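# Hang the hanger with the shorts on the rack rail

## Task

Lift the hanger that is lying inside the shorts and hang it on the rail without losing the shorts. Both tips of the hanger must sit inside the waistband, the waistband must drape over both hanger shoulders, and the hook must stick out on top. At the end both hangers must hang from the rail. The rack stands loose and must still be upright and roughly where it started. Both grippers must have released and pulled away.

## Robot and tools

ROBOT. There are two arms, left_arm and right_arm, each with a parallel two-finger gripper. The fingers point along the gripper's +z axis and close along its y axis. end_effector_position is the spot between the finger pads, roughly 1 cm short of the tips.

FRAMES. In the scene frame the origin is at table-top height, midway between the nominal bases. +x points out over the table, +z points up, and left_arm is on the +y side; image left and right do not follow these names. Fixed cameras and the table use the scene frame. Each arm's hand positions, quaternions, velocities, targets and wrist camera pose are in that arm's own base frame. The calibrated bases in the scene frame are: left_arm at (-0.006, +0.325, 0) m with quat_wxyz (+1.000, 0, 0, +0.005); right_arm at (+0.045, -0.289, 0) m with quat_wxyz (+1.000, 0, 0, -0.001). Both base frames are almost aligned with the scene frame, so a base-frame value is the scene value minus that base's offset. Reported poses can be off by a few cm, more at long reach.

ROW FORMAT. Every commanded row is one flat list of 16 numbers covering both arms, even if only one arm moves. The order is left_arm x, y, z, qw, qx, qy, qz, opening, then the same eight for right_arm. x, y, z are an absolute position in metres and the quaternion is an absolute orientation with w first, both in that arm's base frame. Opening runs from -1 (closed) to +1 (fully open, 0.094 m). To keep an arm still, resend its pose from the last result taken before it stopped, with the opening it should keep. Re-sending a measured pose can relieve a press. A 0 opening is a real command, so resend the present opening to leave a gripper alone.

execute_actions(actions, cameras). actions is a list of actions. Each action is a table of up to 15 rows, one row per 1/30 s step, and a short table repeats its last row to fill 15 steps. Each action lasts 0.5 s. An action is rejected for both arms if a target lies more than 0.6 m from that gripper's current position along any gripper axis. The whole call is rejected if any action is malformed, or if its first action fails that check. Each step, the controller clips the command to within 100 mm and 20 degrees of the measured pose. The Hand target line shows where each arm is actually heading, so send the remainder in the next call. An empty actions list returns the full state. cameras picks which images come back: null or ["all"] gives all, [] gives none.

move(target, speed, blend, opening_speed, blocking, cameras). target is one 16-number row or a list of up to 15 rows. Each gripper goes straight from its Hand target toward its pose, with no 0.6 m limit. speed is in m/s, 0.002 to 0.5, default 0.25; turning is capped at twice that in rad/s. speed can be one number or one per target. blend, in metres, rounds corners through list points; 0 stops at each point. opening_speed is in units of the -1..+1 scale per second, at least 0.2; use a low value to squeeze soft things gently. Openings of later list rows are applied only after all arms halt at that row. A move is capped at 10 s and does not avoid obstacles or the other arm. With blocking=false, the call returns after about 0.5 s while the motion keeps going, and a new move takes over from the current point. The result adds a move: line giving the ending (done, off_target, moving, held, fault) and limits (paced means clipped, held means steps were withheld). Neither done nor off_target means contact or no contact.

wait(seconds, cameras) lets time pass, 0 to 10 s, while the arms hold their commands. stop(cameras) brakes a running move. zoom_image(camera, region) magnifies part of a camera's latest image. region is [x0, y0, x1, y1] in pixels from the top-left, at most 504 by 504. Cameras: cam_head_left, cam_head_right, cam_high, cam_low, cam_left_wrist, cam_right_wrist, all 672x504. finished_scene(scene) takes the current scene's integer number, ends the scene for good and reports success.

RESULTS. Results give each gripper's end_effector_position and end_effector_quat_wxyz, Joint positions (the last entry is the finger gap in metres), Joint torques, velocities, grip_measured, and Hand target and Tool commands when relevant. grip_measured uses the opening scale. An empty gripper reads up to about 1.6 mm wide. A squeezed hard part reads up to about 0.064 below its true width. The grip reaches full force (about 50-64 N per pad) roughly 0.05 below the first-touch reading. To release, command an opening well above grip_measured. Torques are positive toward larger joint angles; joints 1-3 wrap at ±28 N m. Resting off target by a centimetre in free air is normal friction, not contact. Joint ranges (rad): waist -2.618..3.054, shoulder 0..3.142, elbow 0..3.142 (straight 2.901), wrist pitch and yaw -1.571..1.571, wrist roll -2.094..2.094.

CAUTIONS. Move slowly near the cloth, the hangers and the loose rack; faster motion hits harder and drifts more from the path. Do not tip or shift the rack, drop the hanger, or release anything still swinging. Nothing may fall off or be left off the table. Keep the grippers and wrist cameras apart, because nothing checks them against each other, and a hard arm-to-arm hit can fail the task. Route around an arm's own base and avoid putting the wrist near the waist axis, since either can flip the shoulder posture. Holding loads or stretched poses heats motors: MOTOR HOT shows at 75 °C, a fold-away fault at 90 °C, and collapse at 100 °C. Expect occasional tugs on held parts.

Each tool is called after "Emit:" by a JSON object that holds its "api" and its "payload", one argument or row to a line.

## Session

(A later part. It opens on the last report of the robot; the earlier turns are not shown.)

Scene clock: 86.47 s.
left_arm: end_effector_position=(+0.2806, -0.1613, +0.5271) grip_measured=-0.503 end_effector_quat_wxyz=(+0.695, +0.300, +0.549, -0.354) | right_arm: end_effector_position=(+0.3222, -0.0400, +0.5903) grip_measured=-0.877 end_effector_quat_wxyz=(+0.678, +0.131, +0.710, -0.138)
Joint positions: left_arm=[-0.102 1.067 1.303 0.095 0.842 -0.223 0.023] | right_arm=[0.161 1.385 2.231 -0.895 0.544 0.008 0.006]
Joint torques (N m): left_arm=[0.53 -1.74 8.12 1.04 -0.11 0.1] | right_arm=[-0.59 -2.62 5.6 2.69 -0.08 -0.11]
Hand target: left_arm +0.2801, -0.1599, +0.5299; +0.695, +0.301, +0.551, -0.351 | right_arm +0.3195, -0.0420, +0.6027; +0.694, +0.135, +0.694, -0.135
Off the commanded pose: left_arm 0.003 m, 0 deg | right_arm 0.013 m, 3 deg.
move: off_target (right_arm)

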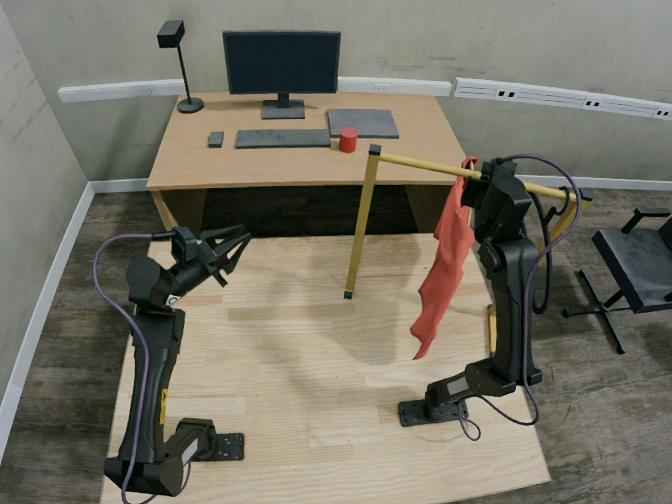

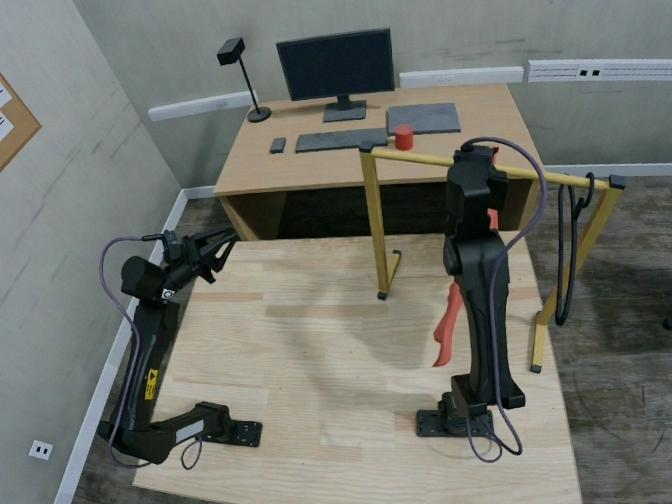

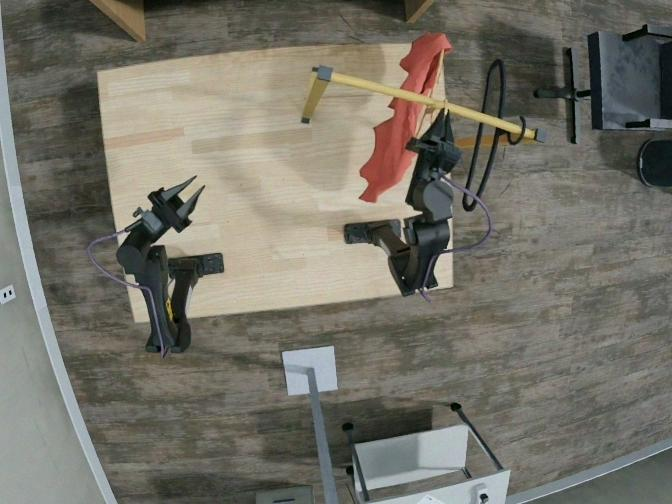

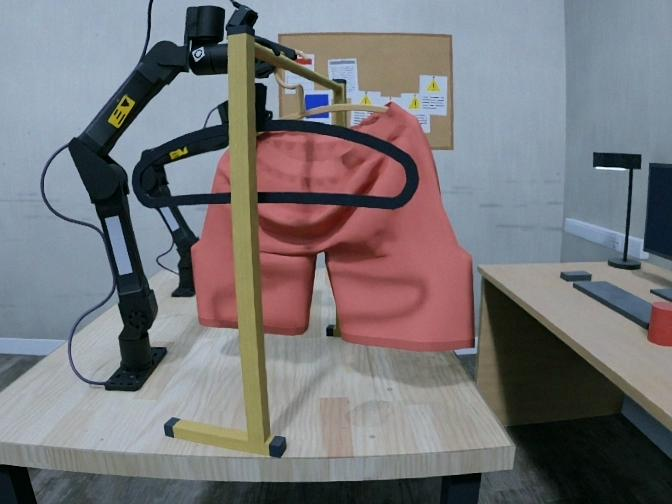

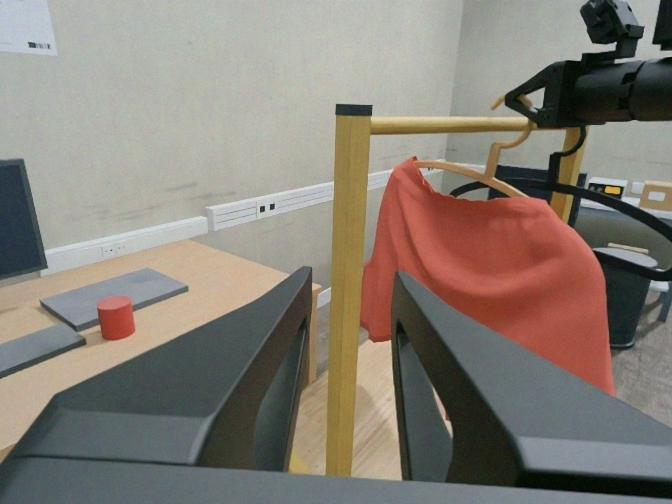

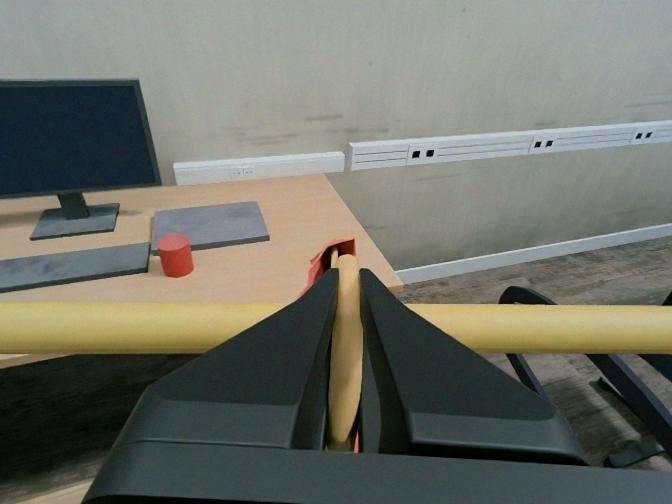

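Emit:
{"api": "move", "payload": {
  "target": [0.28,-0.16,0.53,0.694,0.301,0.551,-0.351,-0.5,0.338,-0.051,0.605,0.6941,0.1349,0.6941,-0.1349,-1],
  "speed": 0.04
}}

Emit:
{"api": "zoom_image", "payload": {
  "camera": "cam_left_wrist",
  "region": [460, 50, 628, 176]
}}

Emit:
{"api": "zoom_image", "payload": {
  "camera": "cam_low",
  "region": [220, 20, 388, 146]
}}

Emit:
{"api": "zoom_image", "payload": {
  "camera": "cam_high",
  "region": [360, 50, 528, 176]
}}

Scene clock: 88.20 s.
left_arm: end_effector_position=(+0.2806, -0.1613, +0.5271) grip_measured=-0.503 end_effector_quat_wxyz=(+0.695, +0.300, +0.549, -0.354) | right_arm: end_effector_position=(+0.3407, -0.0489, +0.5880) grip_measured=-0.877 end_effector_quat_wxyz=(+0.675, +0.131, +0.713, -0.137)
Joint positions: left_arm=[-0.102 1.067 1.303 0.095 0.842 -0.223 0.023] | right_arm=[0.094 1.437 2.265 -0.886 0.477 0.008 0.006]
Joint torques (N m): left_arm=[0.62 -1.65 8.12 1.02 -0.11 0.09] | right_arm=[-0.72 -2.69 7.19 2.64 -0.03 -0.11]
Hand target: left_arm +0.2801, -0.1599, +0.5299; +0.695, +0.301, +0.551, -0.351 | right_arm +0.3371, -0.0509, +0.6044; +0.694, +0.135, +0.694, -0.135
Off the commanded pose: left_arm 0.003 m, 0 deg | right_arm 0.017 m, 3 deg.
move: off_target (right_arm)

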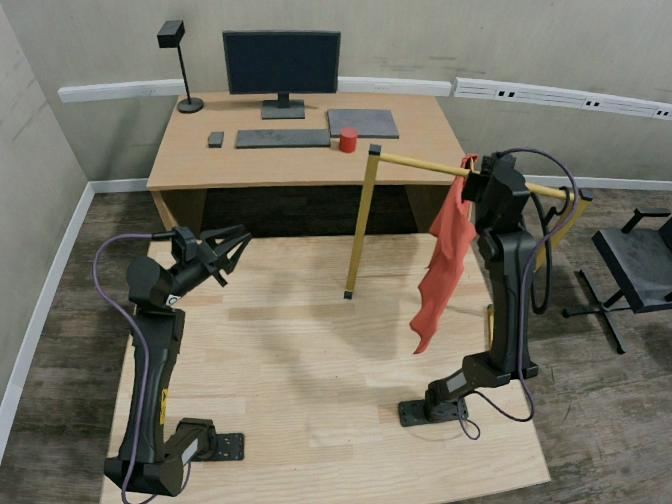

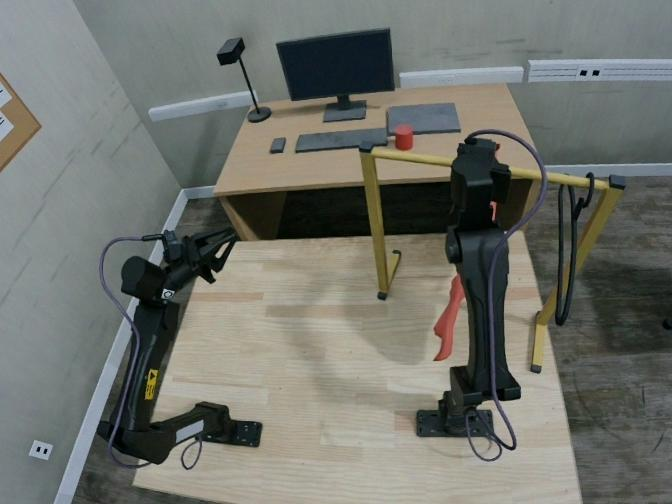

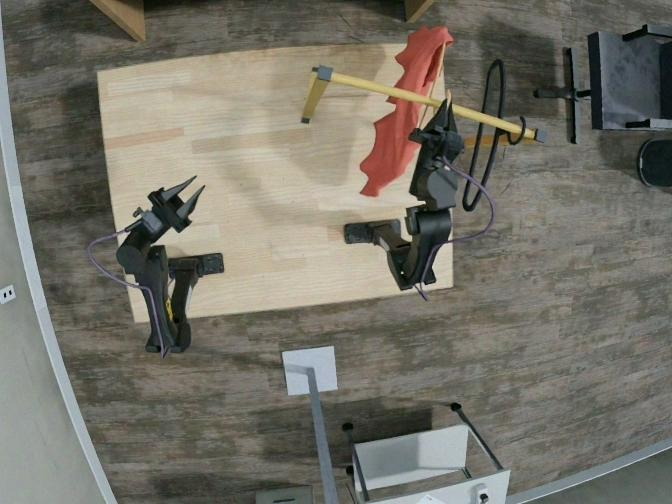

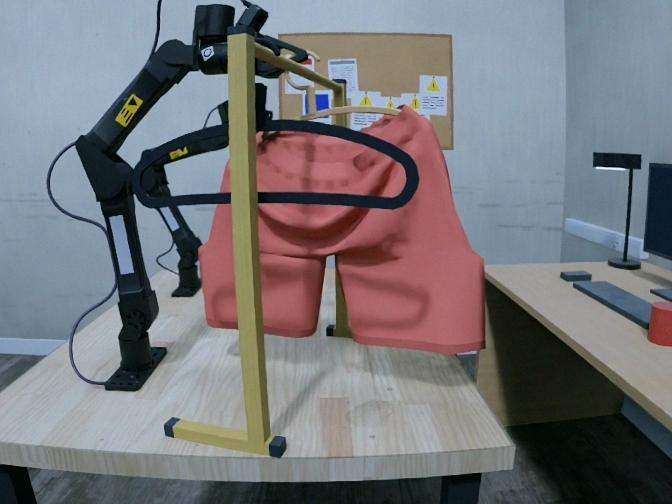

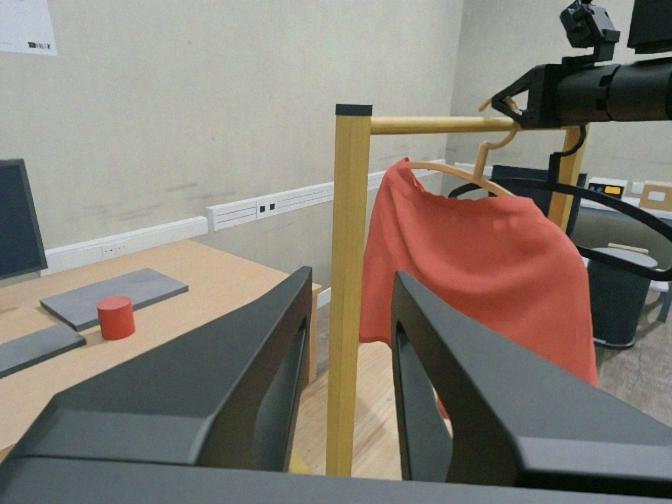

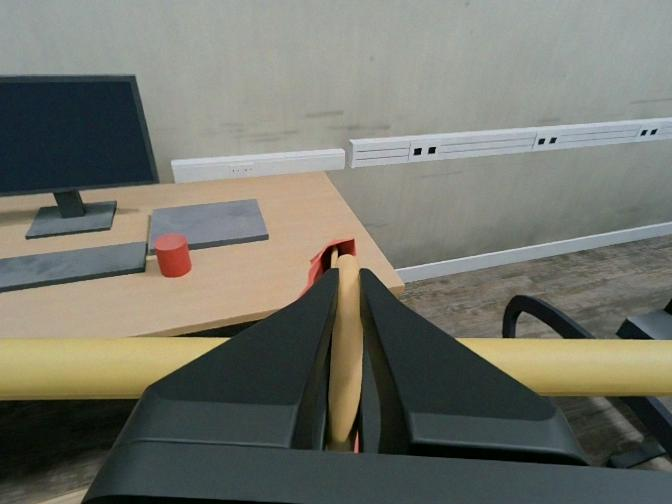

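Scaled by 3.000 from the camera's 672x504 image, which has a finer 960x720 frame.

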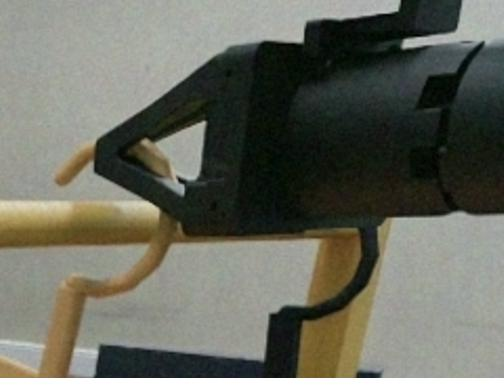

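Scaled by 3.000 from the camera's 672x504 image, which has a finer 960x720 frame.

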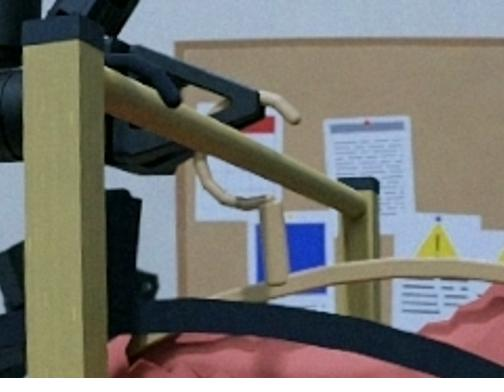

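Scaled by 3.000 from the camera's 672x504 image, which has a finer 960x720 frame.

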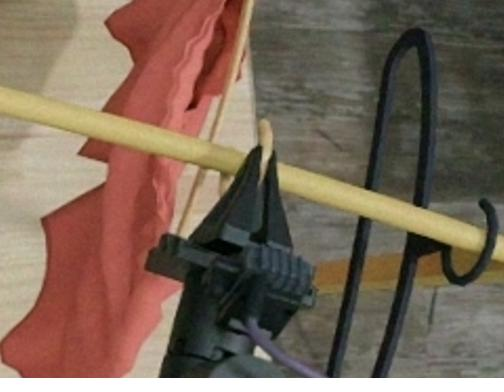

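Emit:
{"api": "move", "payload": {
  "target": [0.28,-0.16,0.53,0.694,0.301,0.551,-0.351,-0.5,0.342,-0.052,0.588,0.631,0.1462,0.752,-0.1226,-1],
  "speed": 0.04
}}

Emit:
{"api": "zoom_image", "payload": {
  "camera": "cam_left_wrist",
  "region": [460, 50, 628, 176]
}}

Emit:
{"api": "zoom_image", "payload": {
  "camera": "cam_low",
  "region": [220, 20, 388, 146]
}}

Scene clock: 91.43 s.
left_arm: end_effector_position=(+0.2805, -0.1614, +0.5271) grip_measured=-0.503 end_effector_quat_wxyz=(+0.695, +0.300, +0.549, -0.354) | right_arm: end_effector_position=(+0.3412, -0.0498, +0.5820) grip_measured=-0.877 end_effector_quat_wxyz=(+0.629, +0.136, +0.754, -0.128)
Joint positions: left_arm=[-0.102 1.067 1.303 0.095 0.842 -0.223 0.023] | right_arm=[0.079 1.718 2.844 -1.322 0.45 0.063 0.006]
Joint torques (N m): left_arm=[0.53 -1.72 8.17 1.05 -0.12 0.08] | right_arm=[-0.72 -3.43 5.09 2.38 0.02 0.17]
Hand target: left_arm +0.2800, -0.1600, +0.5299; +0.694, +0.301, +0.551, -0.351 | right_arm +0.3417, -0.0520, +0.5875; +0.639, +0.144, +0.746, -0.123
Off the commanded pose: left_arm 0.003 m, 0 deg | right_arm 0.006 m, 1 deg.
elbow stopped short (right arm): the move would have taken joint 3 (elbow) straighter than the controller allows.
move: done

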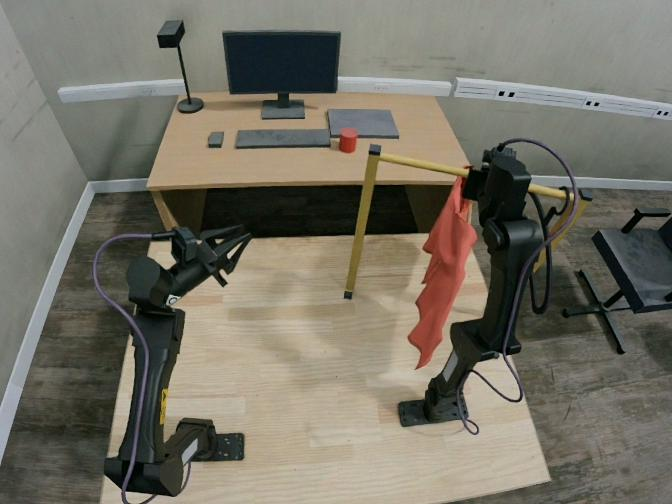

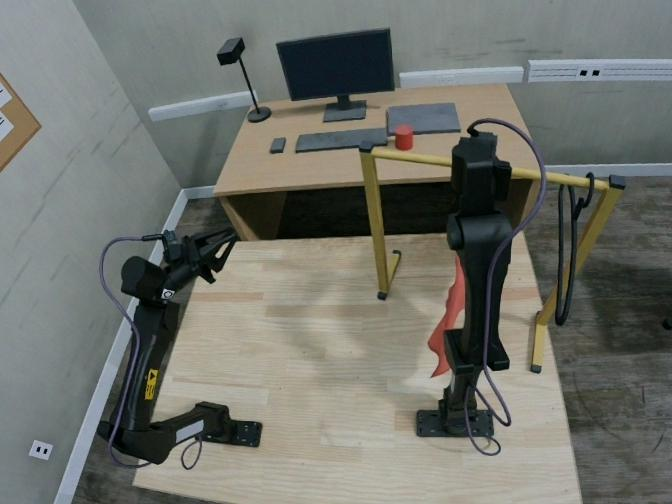

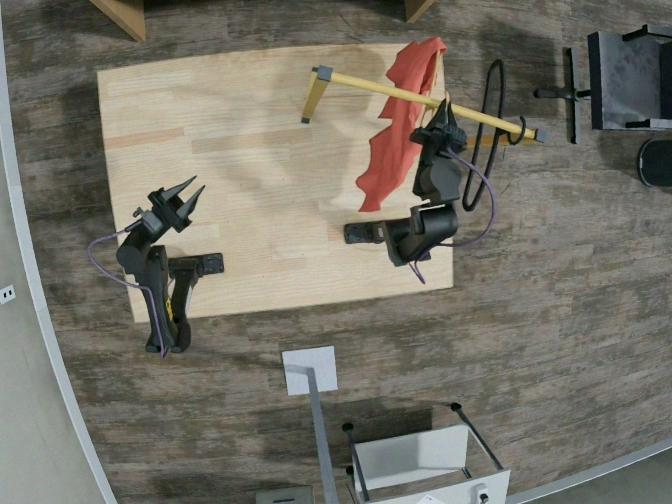

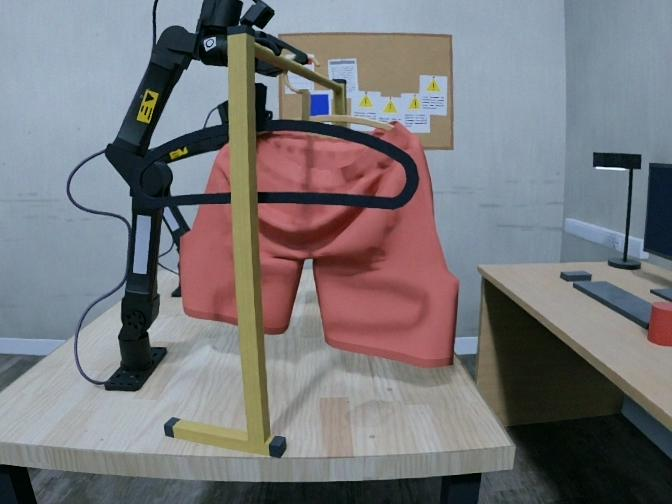

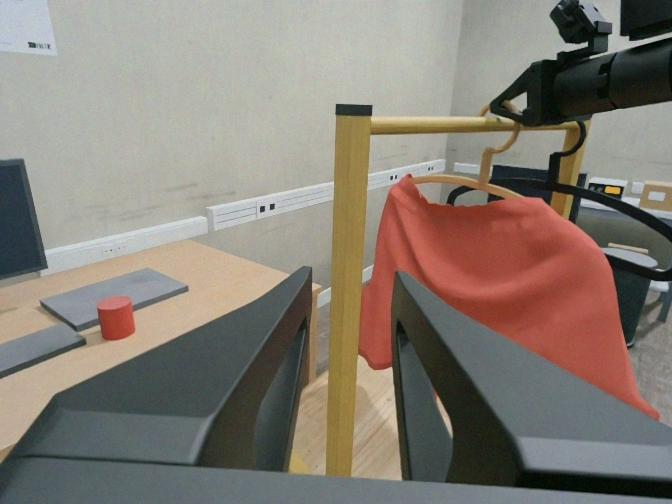

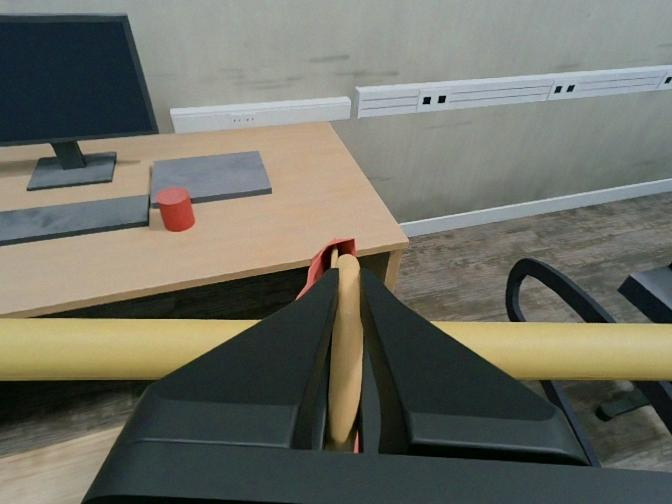

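Scaled by 3.000 from the camera's 672x504 image, which has a finer 960x720 frame.

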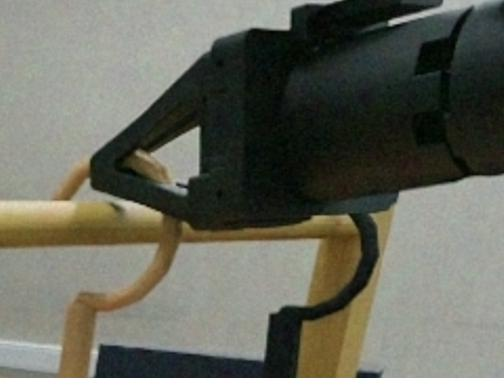

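Scaled by 3.000 from the camera's 672x504 image, which has a finer 960x720 frame.

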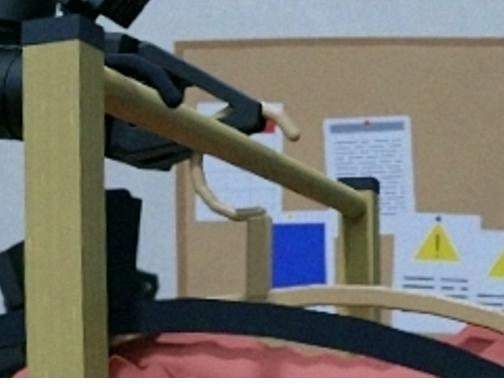

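Emit:
{"api": "move", "payload": {
  "target": [0.28,-0.16,0.53,0.694,0.301,0.551,-0.351,-0.5,0.343,-0.052,0.568,0.631,0.1462,0.752,-0.1226,-1],
  "speed": 0.03
}}

Emit:
{"api": "zoom_image", "payload": {
  "camera": "cam_left_wrist",
  "region": [460, 50, 628, 176]
}}

Emit:
{"api": "zoom_image", "payload": {
  "camera": "cam_low",
  "region": [220, 20, 388, 146]
}}

Scene clock: 93.03 s.
left_arm: end_effector_position=(+0.2805, -0.1614, +0.5271) grip_measured=-0.503 end_effector_quat_wxyz=(+0.695, +0.300, +0.549, -0.354) | right_arm: end_effector_position=(+0.3426, -0.0496, +0.5773) grip_measured=-0.877 end_effector_quat_wxyz=(+0.643, +0.146, +0.742, -0.118)
Joint positions: left_arm=[-0.102 1.067 1.303 0.095 0.842 -0.223 0.023] | right_arm=[0.079 1.535 2.461 -1.087 0.45 0.084 0.006]
Joint torques (N m): left_arm=[0.55 -1.73 8.13 1.05 -0.11 0.1] | right_arm=[-0.65 -3.89 2.69 2.09 -0.01 -0.02]
Hand target: left_arm +0.2800, -0.1600, +0.5299; +0.694, +0.301, +0.551, -0.351 | right_arm +0.3430, -0.0520, +0.5682; +0.631, +0.146, +0.752, -0.122
Off the commanded pose: left_arm 0.003 m, 0 deg | right_arm 0.010 m, 2 deg.
move: done

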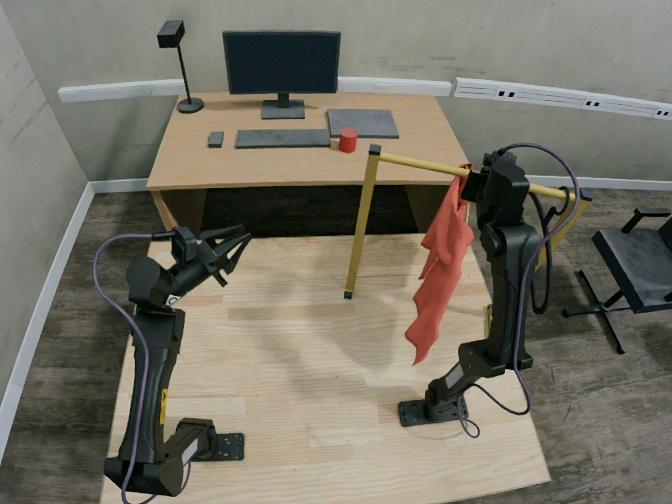

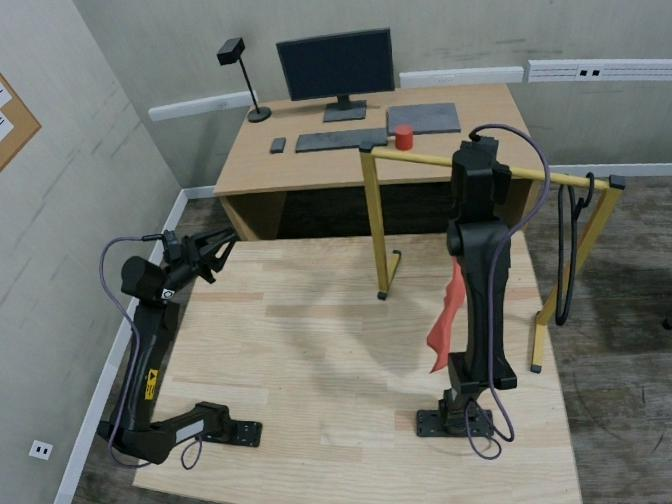

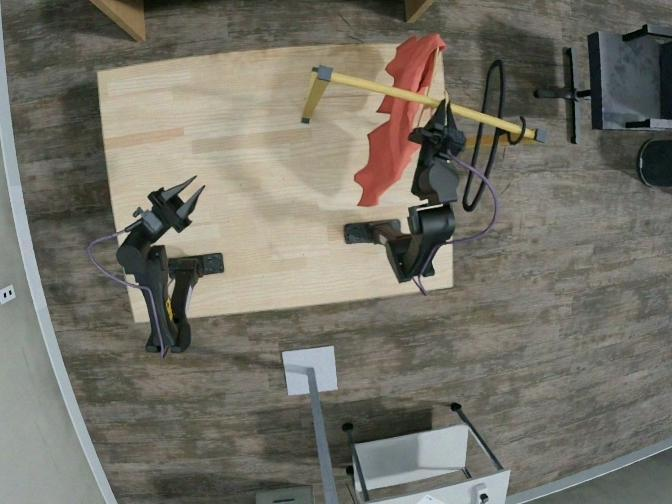

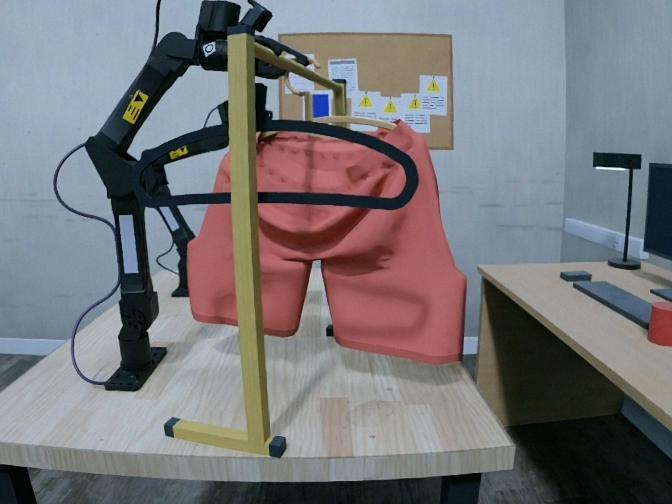

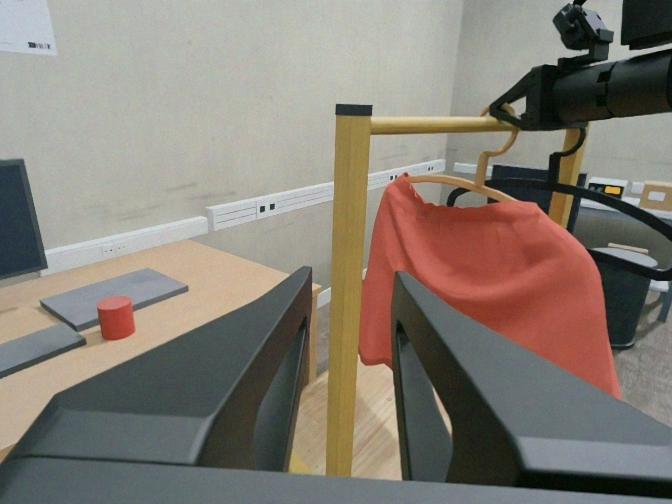

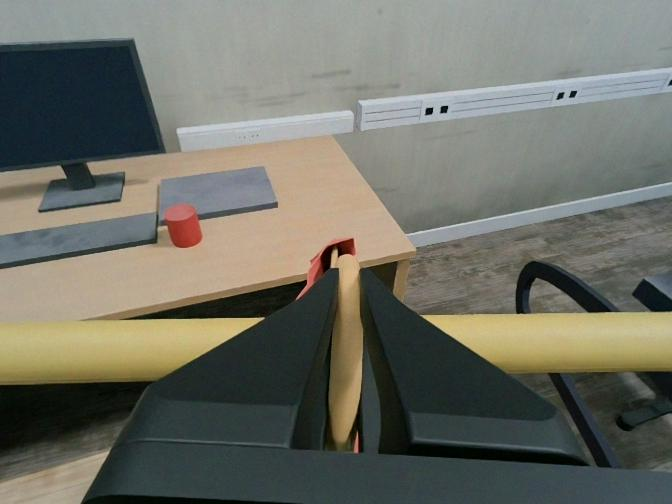

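Scaled by 3.000 from the camera's 672x504 image, which has a finer 960x720 frame.

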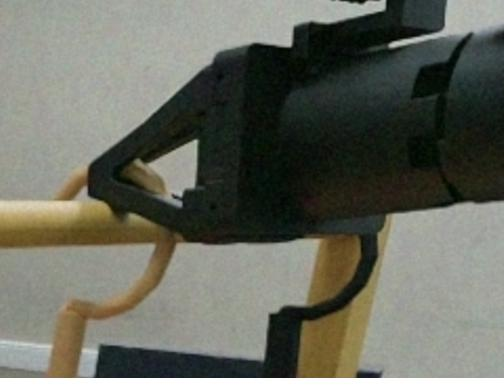

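Scaled by 3.000 from the camera's 672x504 image, which has a finer 960x720 frame.

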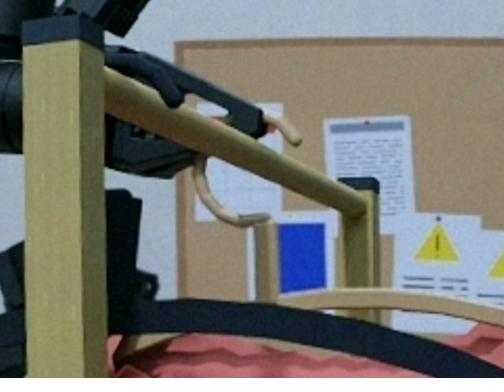

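Emit:
{"api": "move", "payload": {
  "target": [0.28,-0.16,0.53,0.694,0.301,0.551,-0.351,-0.5,0.343,-0.052,0.56,0.631,0.1462,0.752,-0.1226,-1],
  "speed": 0.03,
  "cameras": ["cam_left_wrist","cam_low","cam_right_wrist"]
}}

Emit:
{"api": "zoom_image", "payload": {
  "camera": "cam_left_wrist",
  "region": [460, 50, 628, 176]
}}

Emit:
{"api": "zoom_image", "payload": {
  "camera": "cam_low",
  "region": [220, 20, 388, 146]
}}

Scene clock: 94.20 s.
left_arm: end_effector_position=(+0.2805, -0.1614, +0.5271) grip_measured=-0.503 end_effector_quat_wxyz=(+0.695, +0.300, +0.549, -0.354) | right_arm: end_effector_position=(+0.3423, -0.0496, +0.5770) grip_measured=-0.877 end_effector_quat_wxyz=(+0.654, +0.149, +0.733, -0.115)
Joint positions: left_arm=[-0.102 1.067 1.303 0.095 0.842 -0.223 0.023] | right_arm=[0.079 1.48 2.35 -1.001 0.45 0.084 0.006]
Joint torques (N m): left_arm=[0.53 -1.78 8.06 1.03 -0.12 0.08] | right_arm=[-0.83 -3.82 2.78 1.8 -0.03 0.02]
Hand target: left_arm +0.2800, -0.1600, +0.5299; +0.694, +0.301, +0.551, -0.351 | right_arm +0.3429, -0.0521, +0.5605; +0.631, +0.146, +0.752, -0.122
Off the commanded pose: left_arm 0.003 m, 0 deg | right_arm 0.017 m, 4 deg.
move: off_target (right_arm)
Images, in order: cam_low, cam_left_wrist, cam_right_wrist.

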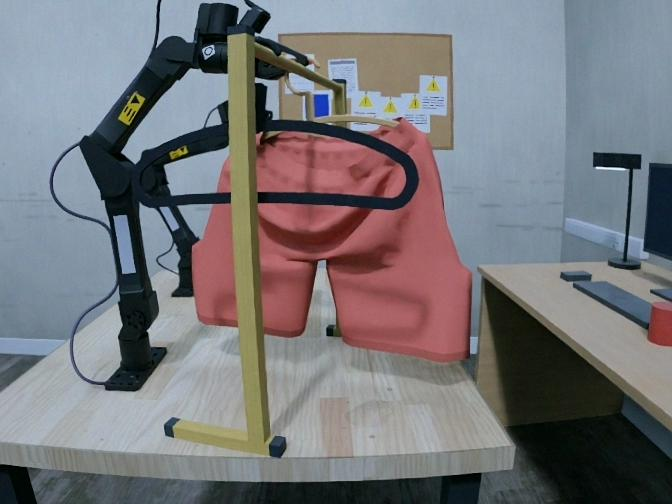

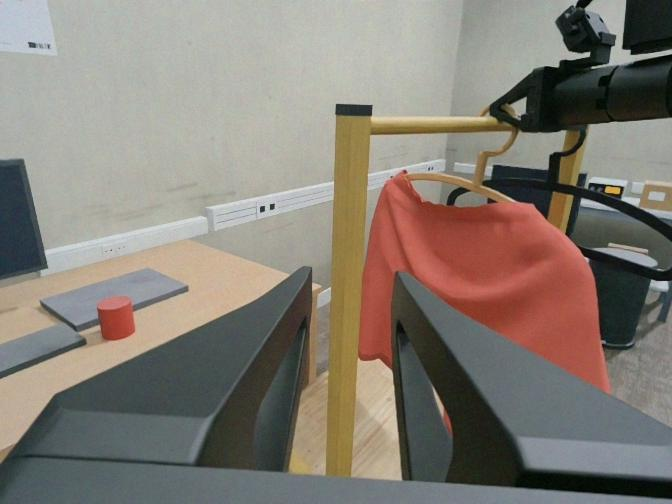

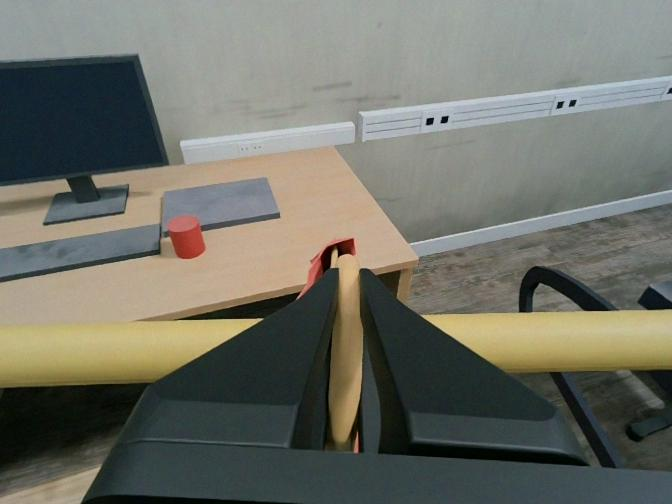

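Scaled by 3.000 from the camera's 672x504 image, which has a finer 960x720 frame.

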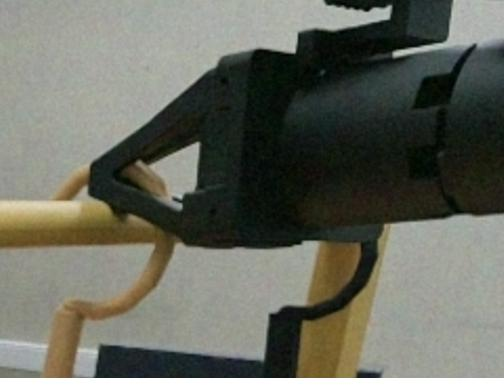

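Scaled by 3.000 from the camera's 672x504 image, which has a finer 960x720 frame.

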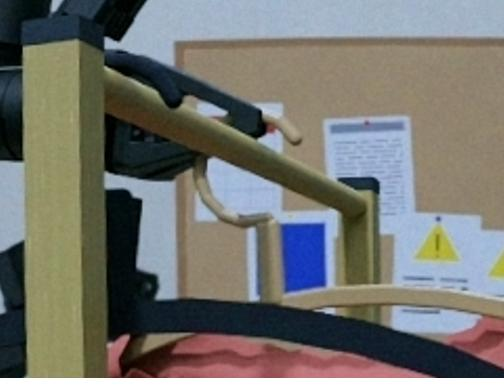

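Emit:
{"api": "move", "payload": {
  "target": [0.28,-0.16,0.53,0.694,0.301,0.551,-0.351,-0.5,0.342,-0.0498,0.577,0.648,0.148,0.738,-0.1175,-1],
  "speed": 0.03,
  "cameras": []
}}

Emit:
{"api": "move", "payload": {
  "target": [0.28,-0.16,0.53,0.694,0.301,0.551,-0.351,-0.5,0.342,-0.0498,0.577,0.648,0.148,0.738,-0.1175,-0.45],
  "opening_speed": 0.25
}}

Emit:
{"api": "zoom_image", "payload": {
  "camera": "cam_left_wrist",
  "region": [460, 50, 628, 176]
}}

Emit:
{"api": "zoom_image", "payload": {
  "camera": "cam_low",
  "region": [220, 20, 388, 146]
}}

Scene clock: 95.63 s.
left_arm: end_effector_position=(+0.2805, -0.1614, +0.5271) grip_measured=-0.503 end_effector_quat_wxyz=(+0.695, +0.300, +0.549, -0.354) | right_arm: end_effector_position=(+0.3408, -0.0497, +0.5777) grip_measured=-0.877 end_effector_quat_wxyz=(+0.651, +0.148, +0.735, -0.116)
Joint positions: left_arm=[-0.102 1.067 1.303 0.095 0.842 -0.223 0.023] | right_arm=[0.079 1.491 2.379 -1.026 0.45 0.084 0.006]
Joint torques (N m): left_arm=[0.51 -1.83 8.01 1.05 -0.11 0.11] | right_arm=[0.18 -2.39 6.31 2.08 0.05 -0.03]
Hand target: left_arm +0.2800, -0.1600, +0.5299; +0.694, +0.301, +0.551, -0.351 | right_arm +0.3420, -0.0498, +0.5769; +0.648, +0.148, +0.738, -0.117
Off the commanded pose: left_arm 0.003 m, 0 deg | right_arm 0.001 m, 1 deg.
move: done

Scene clock: 98.03 s.
left_arm: end_effector_position=(+0.2805, -0.1614, +0.5271) grip_measured=-0.503 end_effector_quat_wxyz=(+0.695, +0.300, +0.549, -0.354) | right_arm: end_effector_position=(+0.3408, -0.0498, +0.5775) grip_measured=-0.452 end_effector_quat_wxyz=(+0.651, +0.148, +0.735, -0.116)
Joint positions: left_arm=[-0.102 1.067 1.303 0.095 0.842 -0.223 0.023] | right_arm=[0.079 1.491 2.379 -1.027 0.45 0.084 0.026]
Joint torques (N m): left_arm=[0.65 -1.69 8.09 1.04 -0.1 0.09] | right_arm=[-0.01 -2.32 6.28 2.05 0.04 -0.02]
Hand target: left_arm +0.2800, -0.1600, +0.5299; +0.694, +0.301, +0.551, -0.351 | right_arm +0.3419, -0.0498, +0.5769; +0.648, +0.148, +0.738, -0.118
Off the commanded pose: left_arm 0.003 m, 0 deg | right_arm 0.001 m, 1 deg.
move: done

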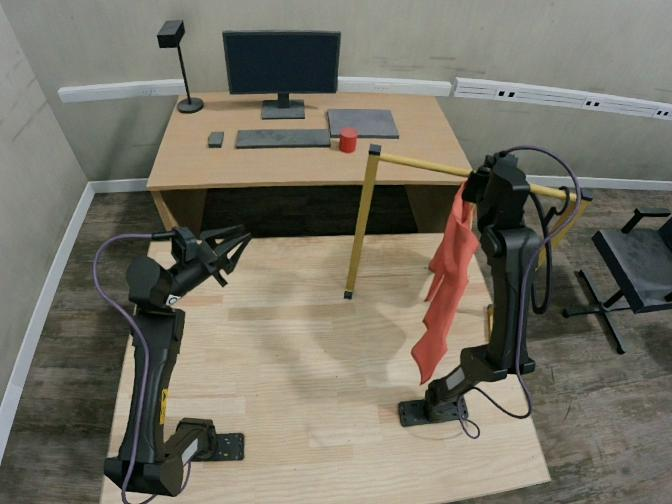

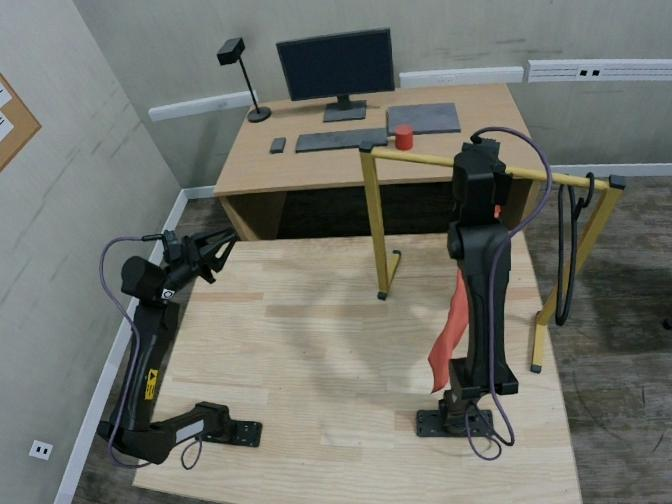

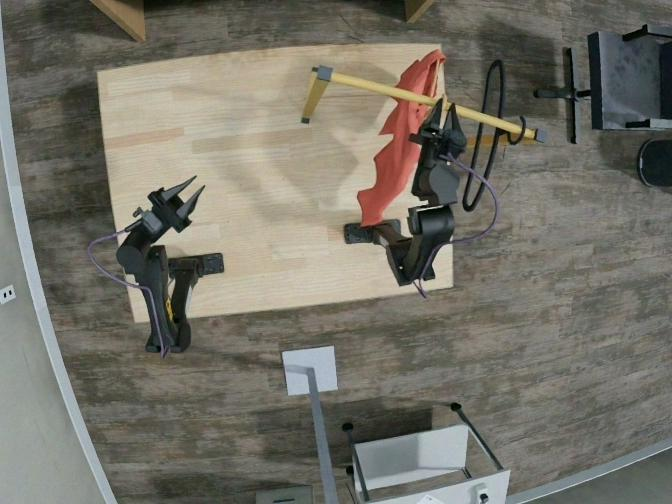

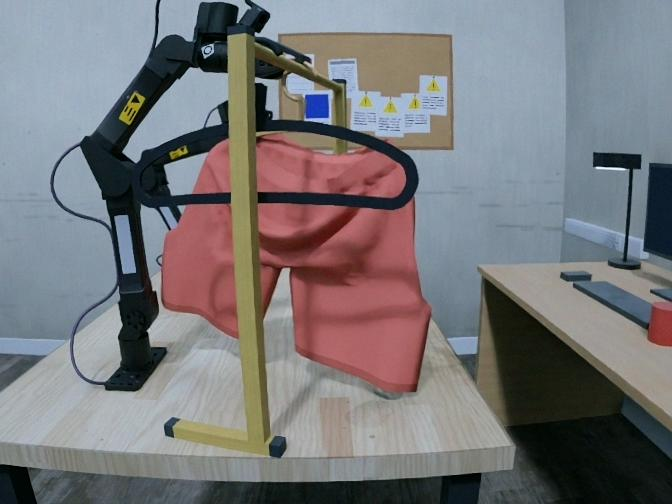

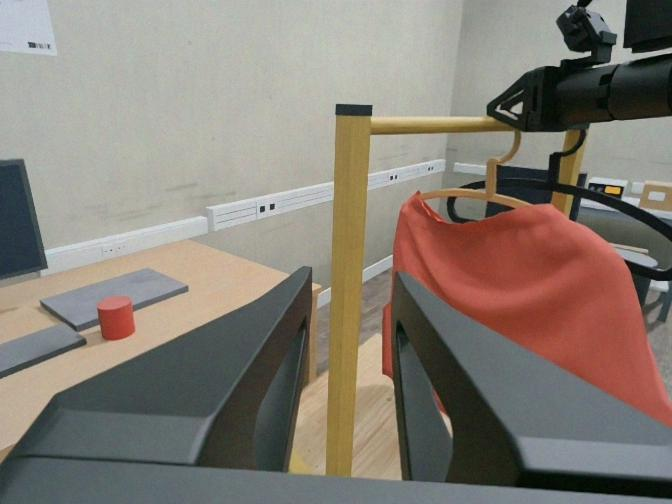

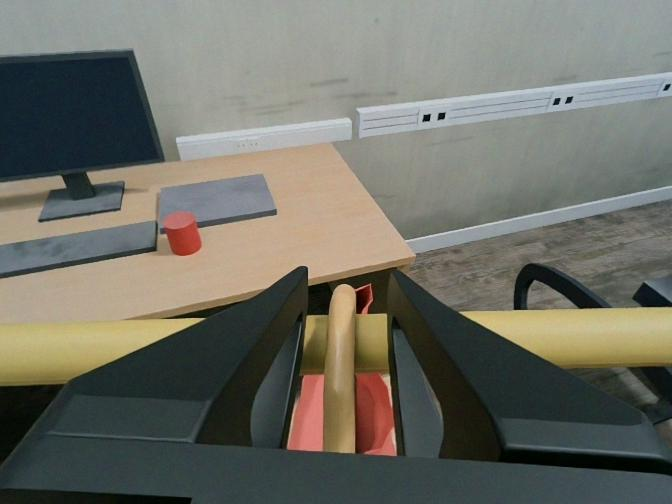

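Scaled by 3.000 from the camera's 672x504 image, which has a finer 960x720 frame.

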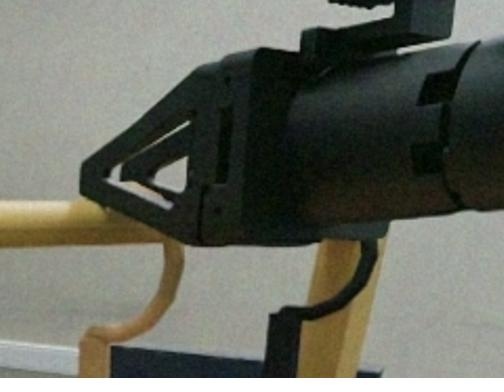

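Scaled by 3.000 from the camera's 672x504 image, which has a finer 960x720 frame.

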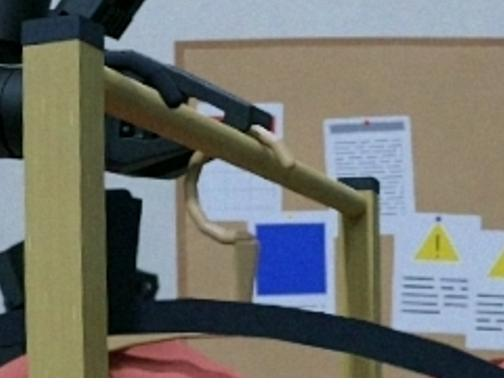

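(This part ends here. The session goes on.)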